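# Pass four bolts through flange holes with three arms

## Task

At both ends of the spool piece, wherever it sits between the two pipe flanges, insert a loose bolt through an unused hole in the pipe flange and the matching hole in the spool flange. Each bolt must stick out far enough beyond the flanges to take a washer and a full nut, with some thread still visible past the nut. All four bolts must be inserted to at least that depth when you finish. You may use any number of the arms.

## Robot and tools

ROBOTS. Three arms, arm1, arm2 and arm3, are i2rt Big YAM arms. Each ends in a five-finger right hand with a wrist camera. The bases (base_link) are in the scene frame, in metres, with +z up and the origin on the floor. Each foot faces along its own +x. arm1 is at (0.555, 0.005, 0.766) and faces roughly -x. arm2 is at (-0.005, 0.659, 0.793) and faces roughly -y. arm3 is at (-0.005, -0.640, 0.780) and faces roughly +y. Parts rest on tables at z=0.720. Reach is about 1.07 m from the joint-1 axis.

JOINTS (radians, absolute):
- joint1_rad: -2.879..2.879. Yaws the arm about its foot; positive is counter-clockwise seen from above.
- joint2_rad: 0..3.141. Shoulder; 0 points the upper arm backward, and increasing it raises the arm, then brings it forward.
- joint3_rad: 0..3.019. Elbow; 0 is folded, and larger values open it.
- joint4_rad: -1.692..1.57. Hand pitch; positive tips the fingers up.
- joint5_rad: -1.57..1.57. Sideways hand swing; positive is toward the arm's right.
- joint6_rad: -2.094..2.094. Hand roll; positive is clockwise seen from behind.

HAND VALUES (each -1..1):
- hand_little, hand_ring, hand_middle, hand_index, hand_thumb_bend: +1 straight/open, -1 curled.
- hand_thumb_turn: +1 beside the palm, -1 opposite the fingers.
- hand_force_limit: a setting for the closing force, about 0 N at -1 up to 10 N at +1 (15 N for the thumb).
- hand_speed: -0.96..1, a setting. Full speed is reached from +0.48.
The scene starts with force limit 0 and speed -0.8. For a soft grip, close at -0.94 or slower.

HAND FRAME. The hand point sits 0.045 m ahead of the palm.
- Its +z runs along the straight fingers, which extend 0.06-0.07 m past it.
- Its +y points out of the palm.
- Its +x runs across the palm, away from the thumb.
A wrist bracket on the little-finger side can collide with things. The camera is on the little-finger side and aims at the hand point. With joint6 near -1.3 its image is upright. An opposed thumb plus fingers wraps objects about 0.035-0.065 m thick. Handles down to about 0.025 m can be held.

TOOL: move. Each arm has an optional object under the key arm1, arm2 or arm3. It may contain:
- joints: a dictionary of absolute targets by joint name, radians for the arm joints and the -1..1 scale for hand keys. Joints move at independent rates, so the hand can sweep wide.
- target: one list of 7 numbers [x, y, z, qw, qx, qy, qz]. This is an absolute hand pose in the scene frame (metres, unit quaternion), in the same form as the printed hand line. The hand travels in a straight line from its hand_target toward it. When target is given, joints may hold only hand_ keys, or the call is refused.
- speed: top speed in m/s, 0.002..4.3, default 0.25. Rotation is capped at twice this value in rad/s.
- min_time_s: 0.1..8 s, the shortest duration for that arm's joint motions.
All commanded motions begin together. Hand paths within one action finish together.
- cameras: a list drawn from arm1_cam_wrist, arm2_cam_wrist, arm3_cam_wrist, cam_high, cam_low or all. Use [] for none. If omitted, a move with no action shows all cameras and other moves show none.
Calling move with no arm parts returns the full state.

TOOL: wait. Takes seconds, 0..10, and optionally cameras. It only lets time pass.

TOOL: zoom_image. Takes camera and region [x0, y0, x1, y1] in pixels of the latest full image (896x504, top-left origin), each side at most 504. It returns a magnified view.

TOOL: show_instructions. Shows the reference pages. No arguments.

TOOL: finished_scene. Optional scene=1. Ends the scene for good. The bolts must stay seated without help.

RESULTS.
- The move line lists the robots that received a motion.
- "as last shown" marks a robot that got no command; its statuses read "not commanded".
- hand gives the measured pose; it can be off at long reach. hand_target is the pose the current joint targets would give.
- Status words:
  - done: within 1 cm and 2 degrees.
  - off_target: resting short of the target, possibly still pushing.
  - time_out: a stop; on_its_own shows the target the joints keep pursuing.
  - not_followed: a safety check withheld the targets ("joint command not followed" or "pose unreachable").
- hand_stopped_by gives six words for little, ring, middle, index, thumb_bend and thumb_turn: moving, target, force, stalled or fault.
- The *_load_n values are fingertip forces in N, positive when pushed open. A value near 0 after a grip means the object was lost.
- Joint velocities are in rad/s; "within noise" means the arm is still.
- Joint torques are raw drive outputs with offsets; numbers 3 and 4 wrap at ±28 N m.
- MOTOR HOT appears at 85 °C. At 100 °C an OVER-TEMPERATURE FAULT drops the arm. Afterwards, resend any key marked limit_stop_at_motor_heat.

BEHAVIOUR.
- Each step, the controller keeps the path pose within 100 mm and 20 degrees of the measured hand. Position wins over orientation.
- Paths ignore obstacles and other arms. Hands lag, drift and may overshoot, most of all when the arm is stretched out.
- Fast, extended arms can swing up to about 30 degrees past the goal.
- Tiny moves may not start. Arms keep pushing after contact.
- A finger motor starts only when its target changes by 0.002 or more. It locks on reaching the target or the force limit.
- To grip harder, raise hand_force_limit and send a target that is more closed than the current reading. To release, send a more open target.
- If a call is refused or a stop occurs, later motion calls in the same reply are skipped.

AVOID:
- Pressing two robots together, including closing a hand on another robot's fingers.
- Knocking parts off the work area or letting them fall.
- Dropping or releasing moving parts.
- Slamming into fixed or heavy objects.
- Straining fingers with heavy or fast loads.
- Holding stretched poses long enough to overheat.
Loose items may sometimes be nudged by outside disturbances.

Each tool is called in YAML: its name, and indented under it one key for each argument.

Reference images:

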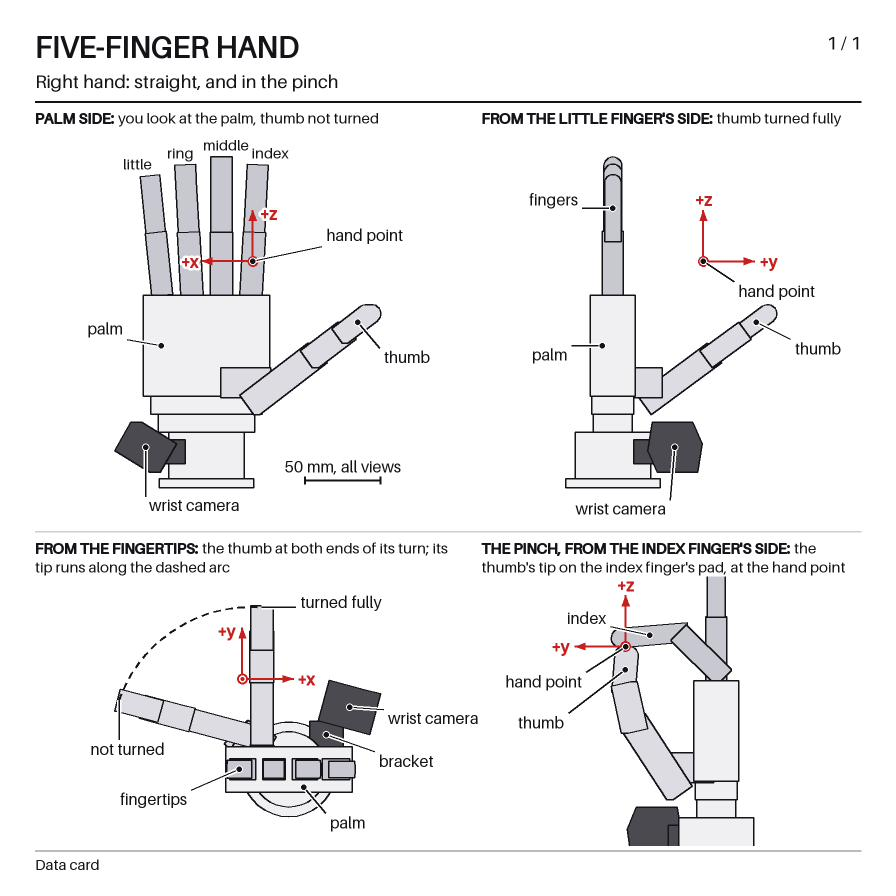

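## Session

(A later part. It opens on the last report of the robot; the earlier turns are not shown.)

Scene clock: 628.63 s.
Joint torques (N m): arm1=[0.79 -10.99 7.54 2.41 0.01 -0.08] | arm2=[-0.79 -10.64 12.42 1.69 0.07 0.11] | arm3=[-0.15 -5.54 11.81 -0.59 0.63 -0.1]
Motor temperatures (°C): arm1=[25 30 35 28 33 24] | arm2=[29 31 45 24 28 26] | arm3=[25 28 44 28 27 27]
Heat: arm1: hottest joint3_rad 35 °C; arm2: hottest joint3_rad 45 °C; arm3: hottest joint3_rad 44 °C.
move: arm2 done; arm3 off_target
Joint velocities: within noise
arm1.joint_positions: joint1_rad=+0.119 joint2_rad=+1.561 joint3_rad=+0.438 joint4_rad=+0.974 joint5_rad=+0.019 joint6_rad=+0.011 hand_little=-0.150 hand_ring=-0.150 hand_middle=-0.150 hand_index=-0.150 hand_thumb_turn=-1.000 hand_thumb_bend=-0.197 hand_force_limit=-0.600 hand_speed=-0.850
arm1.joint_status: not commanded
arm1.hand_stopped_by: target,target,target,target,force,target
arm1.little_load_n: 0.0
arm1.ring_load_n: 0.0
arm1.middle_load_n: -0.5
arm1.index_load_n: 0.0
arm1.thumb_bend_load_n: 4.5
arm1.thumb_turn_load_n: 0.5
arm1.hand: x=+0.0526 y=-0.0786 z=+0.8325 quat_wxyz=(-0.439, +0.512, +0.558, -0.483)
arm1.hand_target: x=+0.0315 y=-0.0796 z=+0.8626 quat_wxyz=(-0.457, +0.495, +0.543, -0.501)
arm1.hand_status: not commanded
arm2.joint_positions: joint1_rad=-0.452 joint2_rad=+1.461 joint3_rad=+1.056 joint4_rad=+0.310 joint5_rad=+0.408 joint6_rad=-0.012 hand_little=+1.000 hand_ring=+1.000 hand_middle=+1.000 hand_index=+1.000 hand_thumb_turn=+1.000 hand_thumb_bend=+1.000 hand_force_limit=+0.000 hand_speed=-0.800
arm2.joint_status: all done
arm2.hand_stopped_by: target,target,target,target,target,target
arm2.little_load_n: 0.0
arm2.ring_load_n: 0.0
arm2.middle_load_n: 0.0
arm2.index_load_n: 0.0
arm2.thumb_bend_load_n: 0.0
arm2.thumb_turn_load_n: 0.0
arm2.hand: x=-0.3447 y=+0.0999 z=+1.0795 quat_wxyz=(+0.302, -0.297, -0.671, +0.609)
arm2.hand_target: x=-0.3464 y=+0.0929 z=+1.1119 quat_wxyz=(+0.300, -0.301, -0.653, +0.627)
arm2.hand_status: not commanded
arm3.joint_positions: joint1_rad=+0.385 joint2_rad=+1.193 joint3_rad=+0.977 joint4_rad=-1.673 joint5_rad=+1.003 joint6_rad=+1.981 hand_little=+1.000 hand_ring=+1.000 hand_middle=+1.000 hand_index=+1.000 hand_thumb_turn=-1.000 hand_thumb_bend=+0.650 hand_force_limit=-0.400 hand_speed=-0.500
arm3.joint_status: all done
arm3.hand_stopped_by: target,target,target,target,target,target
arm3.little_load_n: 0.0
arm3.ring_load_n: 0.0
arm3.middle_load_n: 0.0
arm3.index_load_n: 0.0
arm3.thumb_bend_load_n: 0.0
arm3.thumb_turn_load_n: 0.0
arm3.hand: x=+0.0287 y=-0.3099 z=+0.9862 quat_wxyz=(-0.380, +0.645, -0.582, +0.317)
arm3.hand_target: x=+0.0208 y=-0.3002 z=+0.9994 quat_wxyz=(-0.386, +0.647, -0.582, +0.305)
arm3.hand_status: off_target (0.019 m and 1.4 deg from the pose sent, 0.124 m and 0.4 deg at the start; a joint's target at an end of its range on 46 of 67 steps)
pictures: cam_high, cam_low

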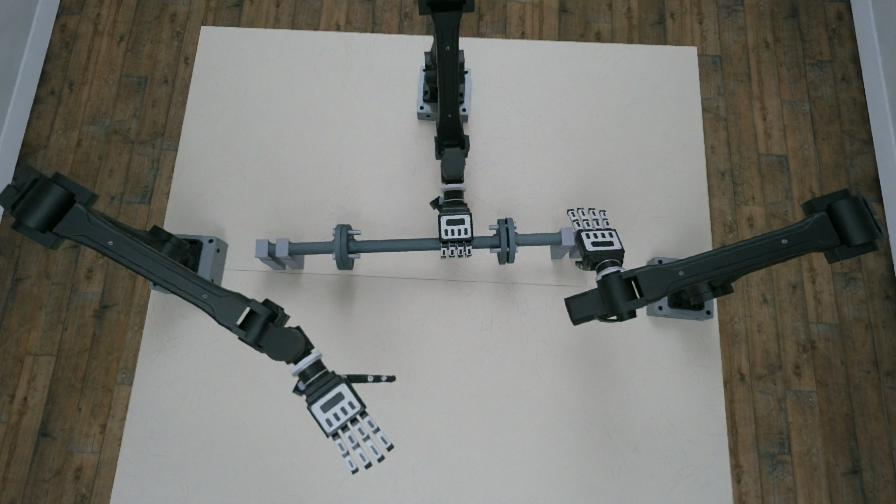

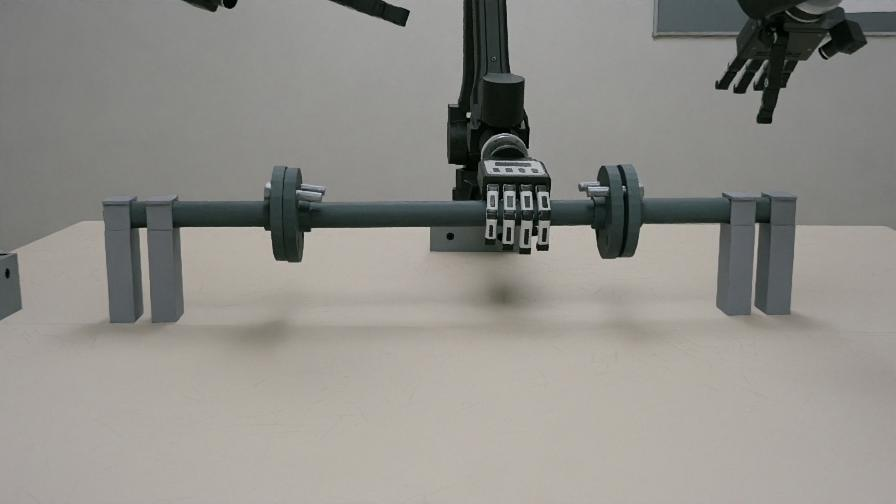

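move:
  arm1: {"joints": {"joint4_rad": 0.969}, "min_time_s": 1.5}
  cameras: ["cam_low"]

zoom_image:
  camera: "cam_low"
  region: [590, 160, 650, 262]

Scene clock: 630.67 s.
Joint torques (N m): arm1=[0.85 -10.93 7.56 2.1 0.01 -0.09] | arm2=[-0.38 -11.22 12.26 1.59 0.06 0.11] | arm3=[-0.03 -5.36 11.77 -0.57 0.64 -0.1]
Motor temperatures (°C): arm1=[25 30 35 28 33 24] | arm2=[29 31 45 24 28 26] | arm3=[25 28 44 28 27 27]
Heat: arm1: hottest joint3_rad 35 °C; arm2: hottest joint3_rad 45 °C; arm3: hottest joint3_rad 44 °C.
move: arm1 done
Joint velocities: within noise
arm1.joint_positions: joint1_rad=+0.119 joint2_rad=+1.561 joint3_rad=+0.438 joint4_rad=+0.969 joint5_rad=+0.019 joint6_rad=+0.011 hand_little=-0.150 hand_ring=-0.150 hand_middle=-0.150 hand_index=-0.150 hand_thumb_turn=-1.000 hand_thumb_bend=-0.197 hand_force_limit=-0.600 hand_speed=-0.850
arm1.joint_status: all done
arm1.hand_stopped_by: target,target,target,target,force,target
arm1.little_load_n: 0.0
arm1.ring_load_n: 0.0
arm1.middle_load_n: 0.0
arm1.index_load_n: 0.0
arm1.thumb_bend_load_n: 4.0
arm1.thumb_turn_load_n: 0.5
arm1.hand: x=+0.0530 y=-0.0786 z=+0.8312 quat_wxyz=(-0.438, +0.513, +0.559, -0.482)
arm1.hand_target: x=+0.0325 y=-0.0795 z=+0.8596 quat_wxyz=(-0.455, +0.497, +0.546, -0.498)
arm1.hand_status: not commanded
arm2, arm3: as last shown
arm2.middle_load_n: -0.5

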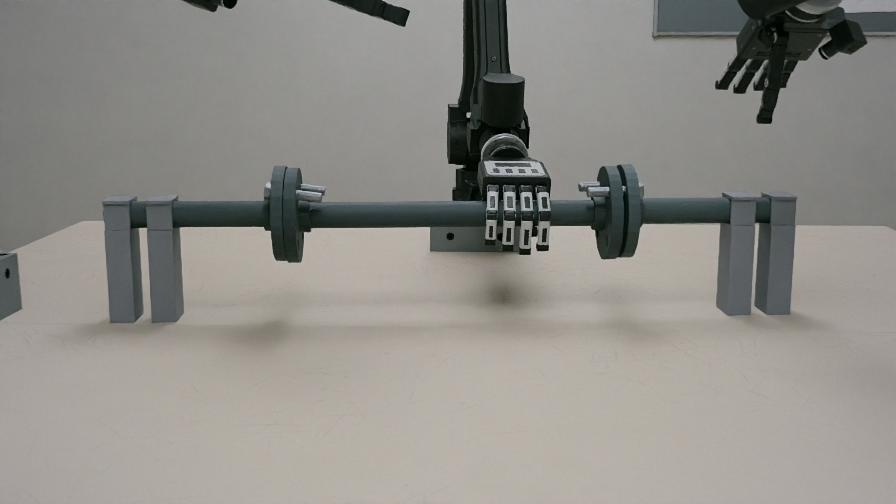

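Scaled by 4.941.

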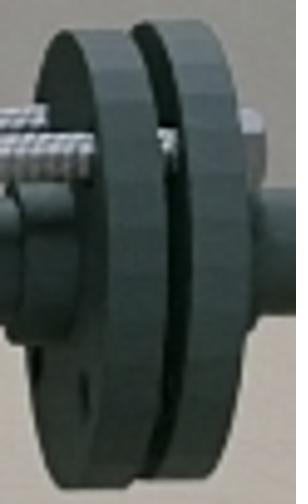

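move:
  arm1: {"joints": {"hand_thumb_bend": 0.2}}
  cameras: ["cam_low"]

zoom_image:
  camera: "cam_low"
  region: [460, 120, 650, 260]

zoom_image:
  camera: "cam_low"
  region: [590, 160, 650, 262]

Scene clock: 633.17 s.
Joint torques (N m): arm1=[0.85 -11.11 6.49 2.11 0.01 -0.08] | arm2=[-0.67 -11.34 12.48 1.62 0.03 0.11] | arm3=[-0.09 -5.42 11.78 -0.61 0.64 -0.1]
Motor temperatures (°C): arm1=[25 30 35 28 33 24] | arm2=[29 31 46 24 28 26] | arm3=[25 28 44 28 27 27]
Heat: arm1: hottest joint3_rad 35 °C; arm2: hottest joint3_rad 46 °C; arm3: hottest joint3_rad 44 °C.
move: arm1 done
Joint velocities: within noise
arm1.joint_positions: joint1_rad=+0.119 joint2_rad=+1.561 joint3_rad=+0.454 joint4_rad=+0.969 joint5_rad=+0.019 joint6_rad=+0.011 hand_little=-0.150 hand_ring=-0.150 hand_middle=-0.150 hand_index=-0.150 hand_thumb_turn=-1.000 hand_thumb_bend=+0.200 hand_force_limit=-0.600 hand_speed=-0.850
arm1.joint_status: all done
arm1.hand_stopped_by: target,target,target,target,target,target
arm1.little_load_n: 0.0
arm1.ring_load_n: 0.0
arm1.middle_load_n: 0.0
arm1.index_load_n: 0.0
arm1.thumb_bend_load_n: 0.0
arm1.thumb_turn_load_n: 0.0
arm1.hand: x=+0.0462 y=-0.0793 z=+0.8379 quat_wxyz=(-0.441, +0.510, +0.555, -0.486)
arm1.hand_target: x=+0.0326 y=-0.0795 z=+0.8595 quat_wxyz=(-0.455, +0.498, +0.546, -0.498)
arm1.hand_status: not commanded
arm2, arm3: as last shown
arm2.middle_load_n: 0.0
arm2.index_load_n: -0.5

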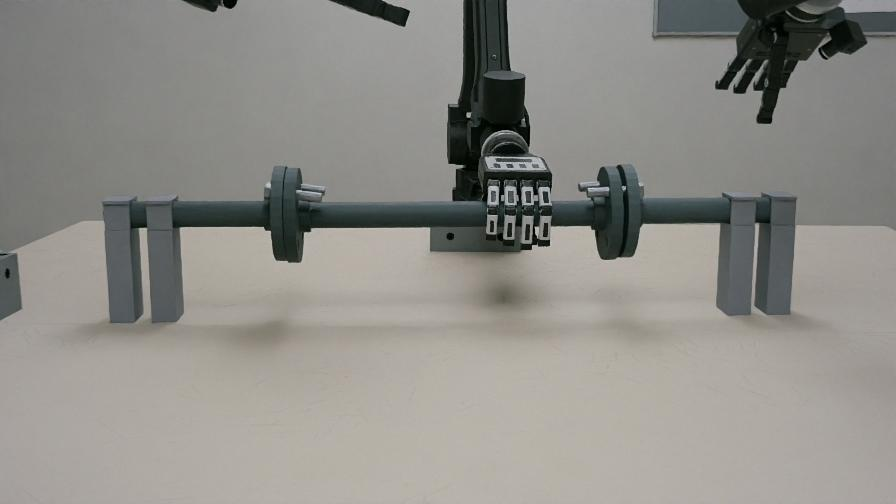

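Scaled by 2.653.

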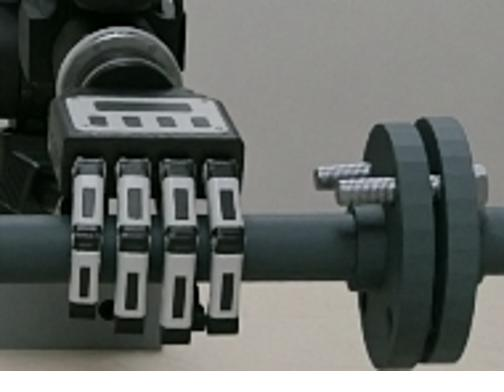

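Scaled by 4.941.

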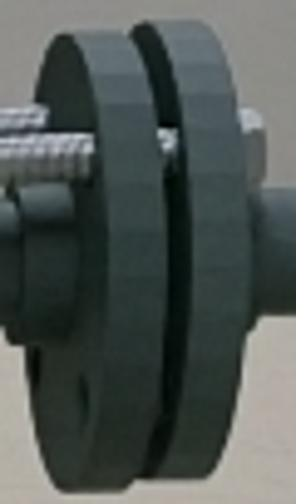

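move:
  arm1: {"joints": {"hand_thumb_bend": 1.0, "hand_index": 1.0, "hand_middle": 1.0, "hand_ring": 1.0, "hand_little": 1.0, "hand_speed": -0.6}}
  cameras: ["cam_low", "arm1_cam_wrist"]

zoom_image:
  camera: "cam_low"
  region: [460, 120, 650, 260]

Scene clock: 635.97 s.
Joint torques (N m): arm1=[0.85 -11.16 6.5 2.1 0.01 -0.08] | arm2=[-0.32 -10.81 12.45 1.7 0.06 0.12] | arm3=[-0.15 -5.42 11.77 -0.61 0.63 -0.1]
Motor temperatures (°C): arm1=[25 30 36 28 33 24] | arm2=[29 31 46 24 28 26] | arm3=[25 28 44 28 27 27]
Heat: arm1: hottest joint3_rad 36 °C; arm2: hottest joint3_rad 46 °C; arm3: hottest joint3_rad 44 °C.
move: arm1 done
Joint velocities: within noise
arm1.joint_positions: joint1_rad=+0.119 joint2_rad=+1.561 joint3_rad=+0.454 joint4_rad=+0.969 joint5_rad=+0.019 joint6_rad=+0.011 hand_little=+1.000 hand_ring=+1.000 hand_middle=+1.000 hand_index=+1.000 hand_thumb_turn=-1.000 hand_thumb_bend=+1.000 hand_force_limit=-0.600 hand_speed=-0.600
arm1.joint_status: all done
arm1.hand_stopped_by: target,target,target,target,target,target
arm1.little_load_n: 0.0
arm1.ring_load_n: 0.0
arm1.middle_load_n: 0.0
arm1.index_load_n: 0.0
arm1.thumb_bend_load_n: 0.0
arm1.thumb_turn_load_n: 0.5
arm1.hand: x=+0.0462 y=-0.0793 z=+0.8379 quat_wxyz=(-0.441, +0.510, +0.555, -0.486)
arm1.hand_target: x=+0.0326 y=-0.0795 z=+0.8595 quat_wxyz=(-0.455, +0.498, +0.546, -0.498)
arm1.hand_status: not commanded
arm2, arm3: as last shown
arm2.index_load_n: 0.0
arm2.thumb_turn_load_n: -0.5
pictures: arm1_cam_wrist, cam_low

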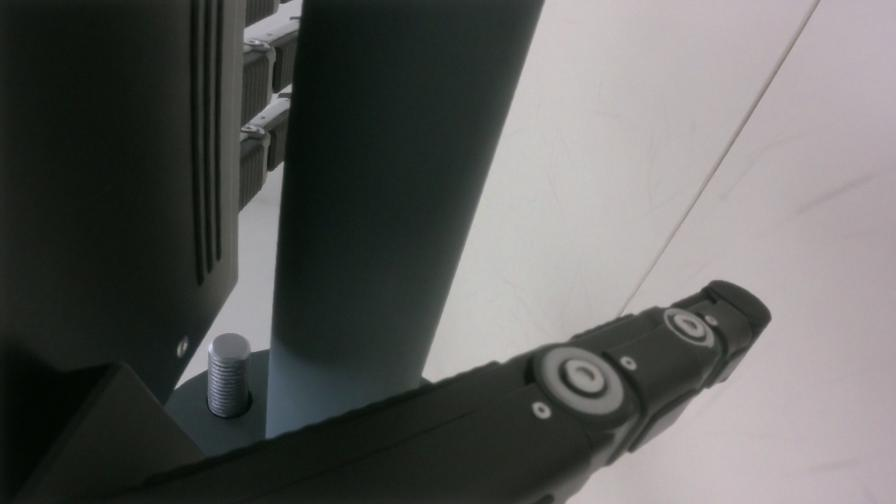

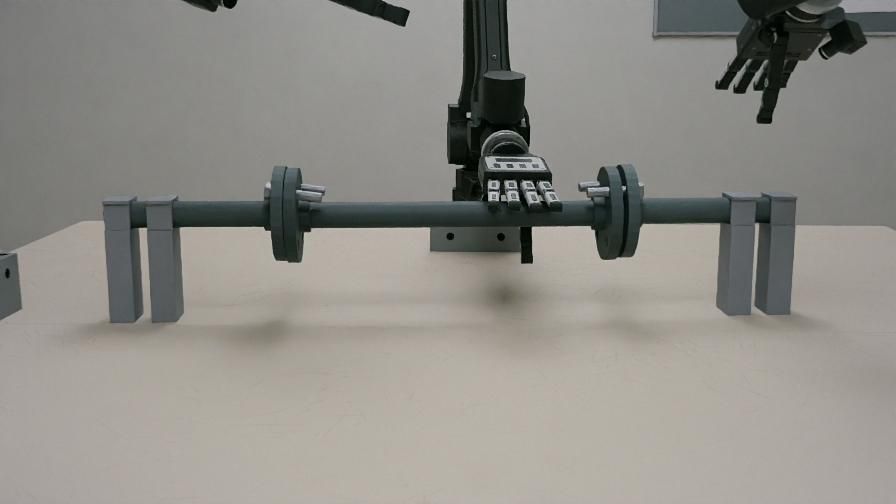

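Scaled by 2.653.

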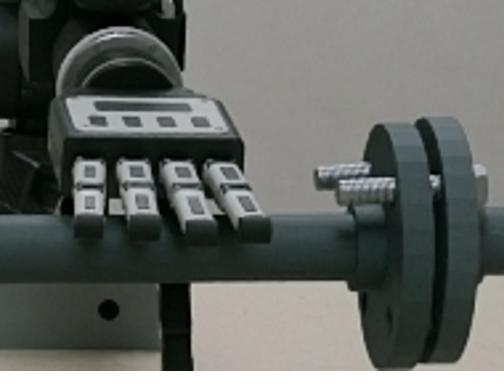

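move:
  arm1: {"target": [0.092, -0.0775, 0.858, -0.455, 0.498, 0.546, -0.498], "speed": 0.08}
  cameras: ["cam_low", "arm1_cam_wrist", "cam_high"]

zoom_image:
  camera: "cam_low"
  region: [460, 120, 650, 260]

Scene clock: 637.53 s.
Joint torques (N m): arm1=[2.14 -8.76 4.16 3.15 0.36 -0.06] | arm2=[-0.15 -11.16 12.38 1.65 0.08 0.11] | arm3=[-0.09 -5.54 11.78 -0.58 0.63 -0.1]
Motor temperatures (°C): arm1=[25 30 35 28 33 24] | arm2=[29 31 46 24 28 26] | arm3=[25 28 44 28 27 27]
Heat: arm1: hottest joint3_rad 35 °C; arm2: hottest joint3_rad 46 °C; arm3: hottest joint3_rad 44 °C.
move: arm1 off_target
Joint velocities: within noise
arm1.joint_positions: joint1_rad=+0.119 joint2_rad=+1.429 joint3_rad=+0.327 joint4_rad=+0.977 joint5_rad=+0.027 joint6_rad=+0.011 hand_little=+1.000 hand_ring=+1.000 hand_middle=+1.000 hand_index=+1.000 hand_thumb_turn=-1.000 hand_thumb_bend=+1.000 hand_force_limit=-0.600 hand_speed=-0.600
arm1.joint_status: not commanded
arm1.hand_stopped_by: target,target,target,target,target,target
arm1.little_load_n: 0.0
arm1.ring_load_n: 0.0
arm1.middle_load_n: 0.0
arm1.index_load_n: 0.0
arm1.thumb_bend_load_n: 0.0
arm1.thumb_turn_load_n: 0.0
arm1.hand: x=+0.0933 y=-0.0726 z=+0.8468 quat_wxyz=(-0.447, +0.510, +0.551, -0.488)
arm1.hand_target: x=+0.0921 y=-0.0774 z=+0.8578 quat_wxyz=(-0.454, +0.498, +0.546, -0.498)
arm1.hand_status: off_target (0.012 m and 2.1 deg from the pose sent, 0.050 m and 2.7 deg at the start)
arm2, arm3: as last shown
arm2.middle_load_n: -0.5
arm2.index_load_n: -0.5
pictures: arm1_cam_wrist, cam_high, cam_low

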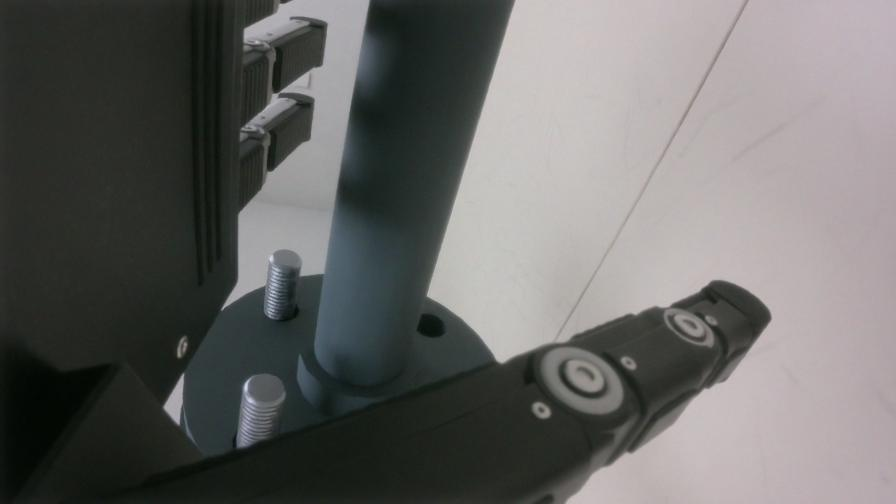

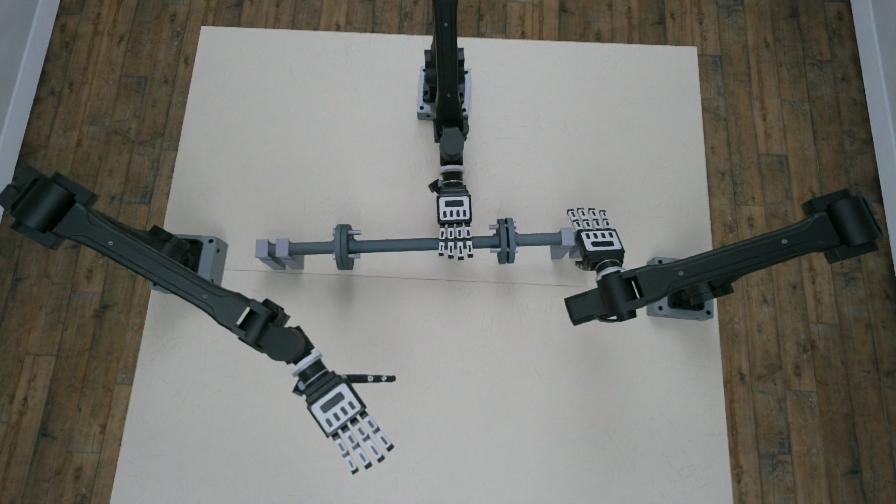

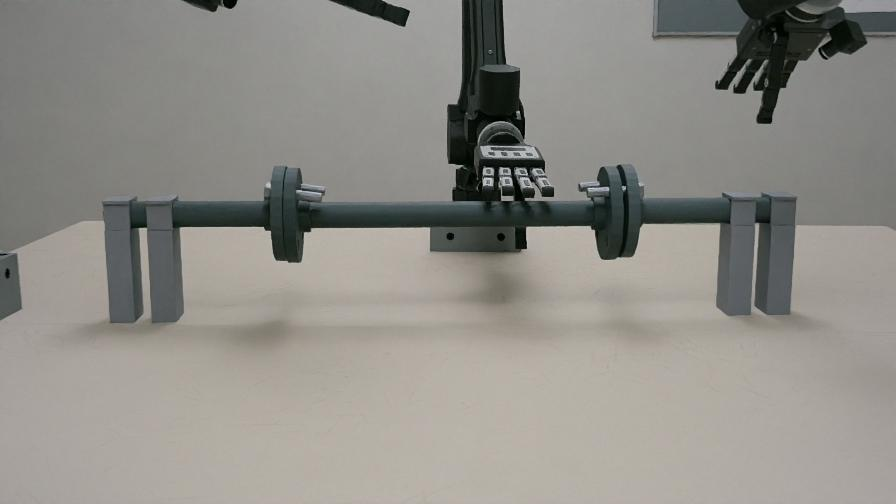

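Scaled by 2.653.

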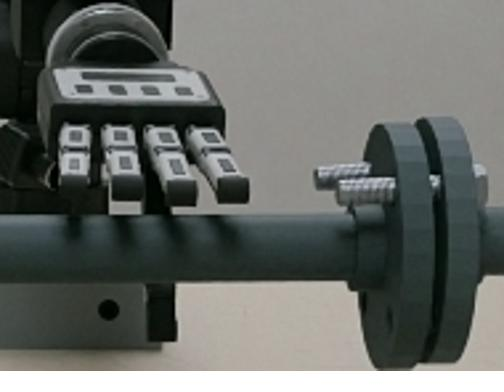

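move:
  arm1: {"target": [0.17, -0.06, 0.95, -0.455, 0.498, 0.546, -0.498], "speed": 0.2}
  cameras: ["cam_low", "arm1_cam_wrist", "cam_high"]

zoom_image:
  camera: "cam_low"
  region: [560, 145, 690, 265]

zoom_image:
  camera: "cam_low"
  region: [230, 145, 360, 265]

zoom_image:
  camera: "cam_high"
  region: [470, 200, 550, 280]

zoom_image:
  camera: "cam_high"
  region: [305, 205, 385, 285]

Scene clock: 639.10 s.
Joint torques (N m): arm1=[0.15 -0.91 8.65 1.63 -0.01 -0.11] | arm2=[-0.5 -10.75 12.34 1.66 0.07 0.12] | arm3=[-0.21 -5.48 11.78 -0.59 0.63 -0.1]
Motor temperatures (°C): arm1=[25 30 35 28 33 24] | arm2=[29 31 46 24 28 26] | arm3=[25 28 44 28 27 27]
Heat: arm1: hottest joint3_rad 35 °C; arm2: hottest joint3_rad 46 °C; arm3: hottest joint3_rad 44 °C.
move: arm1 done
Joint velocities: within noise
arm1.joint_positions: joint1_rad=+0.104 joint2_rad=+0.712 joint3_rad=+0.266 joint4_rad=+0.361 joint5_rad=-0.004 joint6_rad=+0.011 hand_little=+1.000 hand_ring=+1.000 hand_middle=+1.000 hand_index=+1.000 hand_thumb_turn=-1.000 hand_thumb_bend=+1.000 hand_force_limit=-0.600 hand_speed=-0.600
arm1.joint_status: not commanded
arm1.hand_stopped_by: target,target,target,target,target,target
arm1.little_load_n: 0.0
arm1.ring_load_n: 0.0
arm1.middle_load_n: 0.0
arm1.index_load_n: -0.5
arm1.thumb_bend_load_n: 0.0
arm1.thumb_turn_load_n: 0.0
arm1.hand: x=+0.1734 y=-0.0640 z=+0.9482 quat_wxyz=(-0.452, +0.497, +0.544, -0.503)
arm1.hand_target: x=+0.1701 y=-0.0600 z=+0.9500 quat_wxyz=(-0.455, +0.498, +0.546, -0.498)
arm1.hand_status: done (0.006 m and 0.8 deg from the pose sent, 0.129 m and 2.1 deg at the start)
arm2, arm3: as last shown
arm2.middle_load_n: 0.0
arm2.index_load_n: 0.0
pictures: arm1_cam_wrist, cam_high, cam_low

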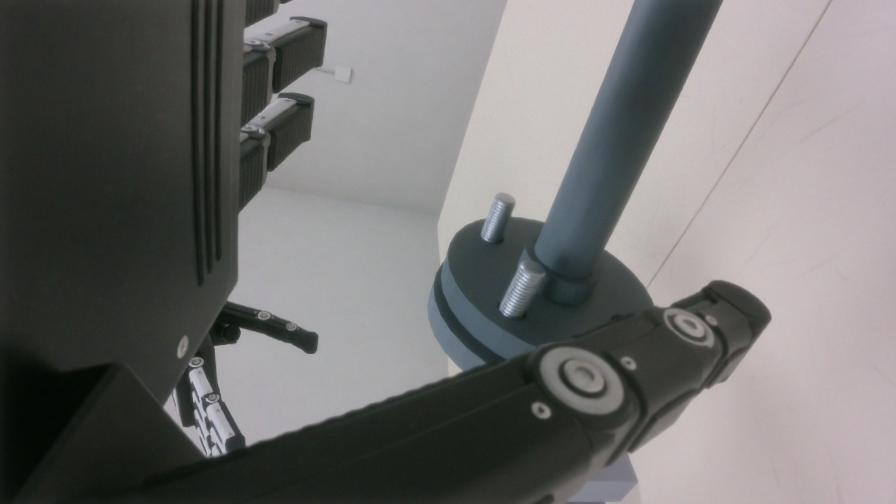

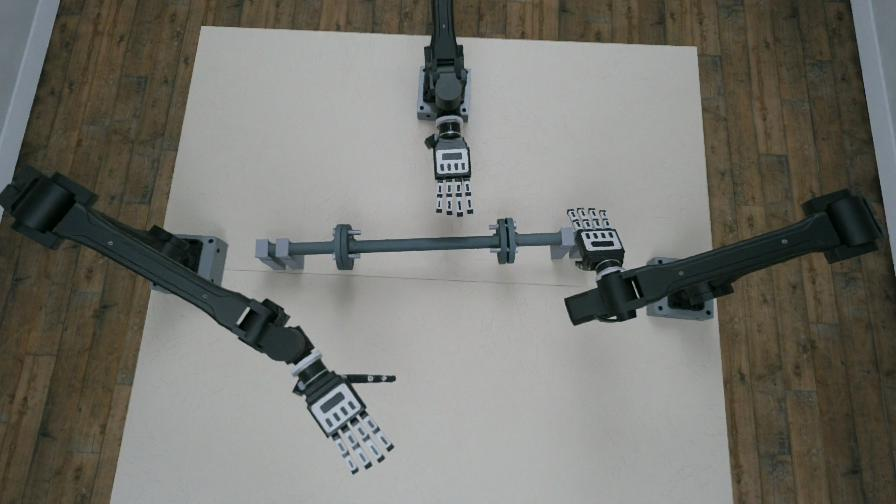

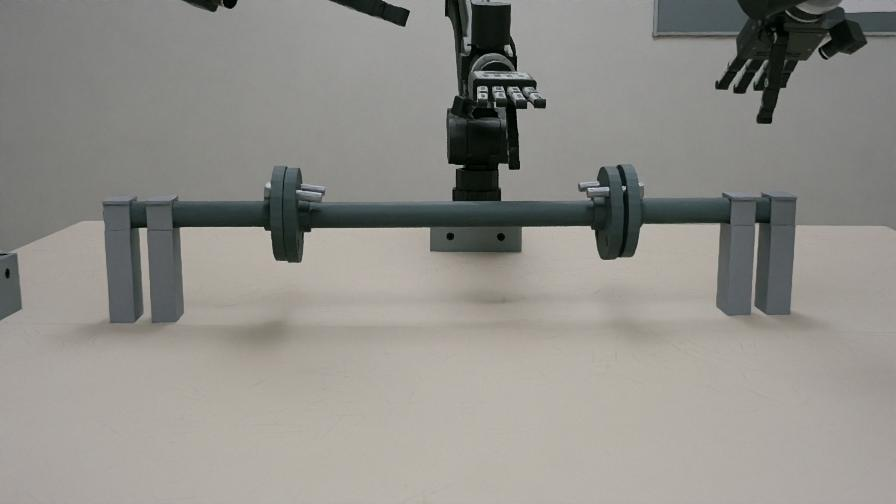

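Scaled by 3.877.

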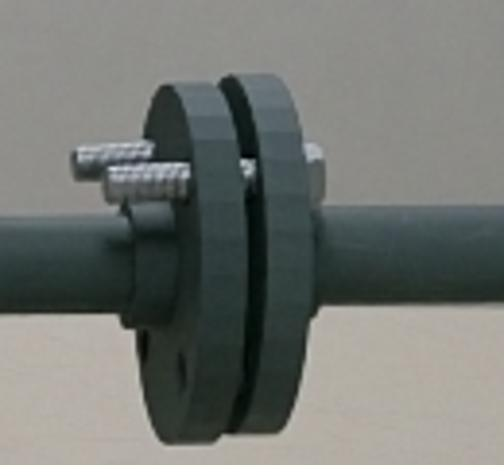

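Scaled by 3.877.

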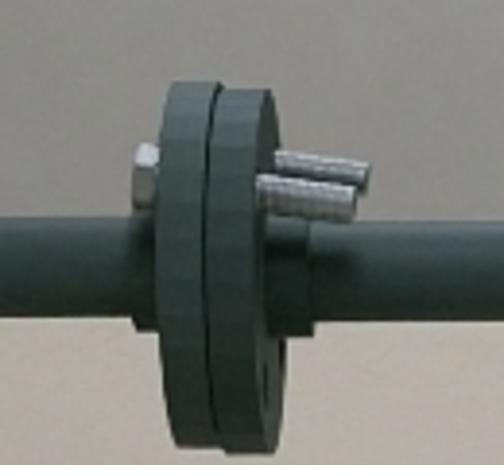

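Scaled by 6.300.

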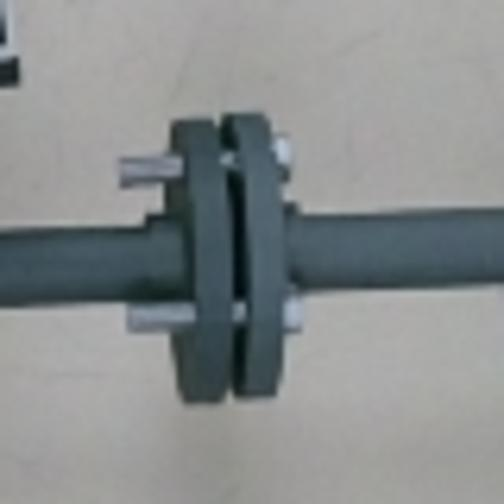

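Scaled by 6.300.

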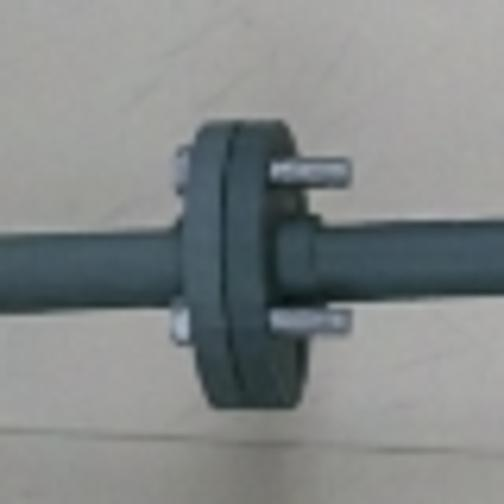

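finished_scene:

The scene is finished: the task was done.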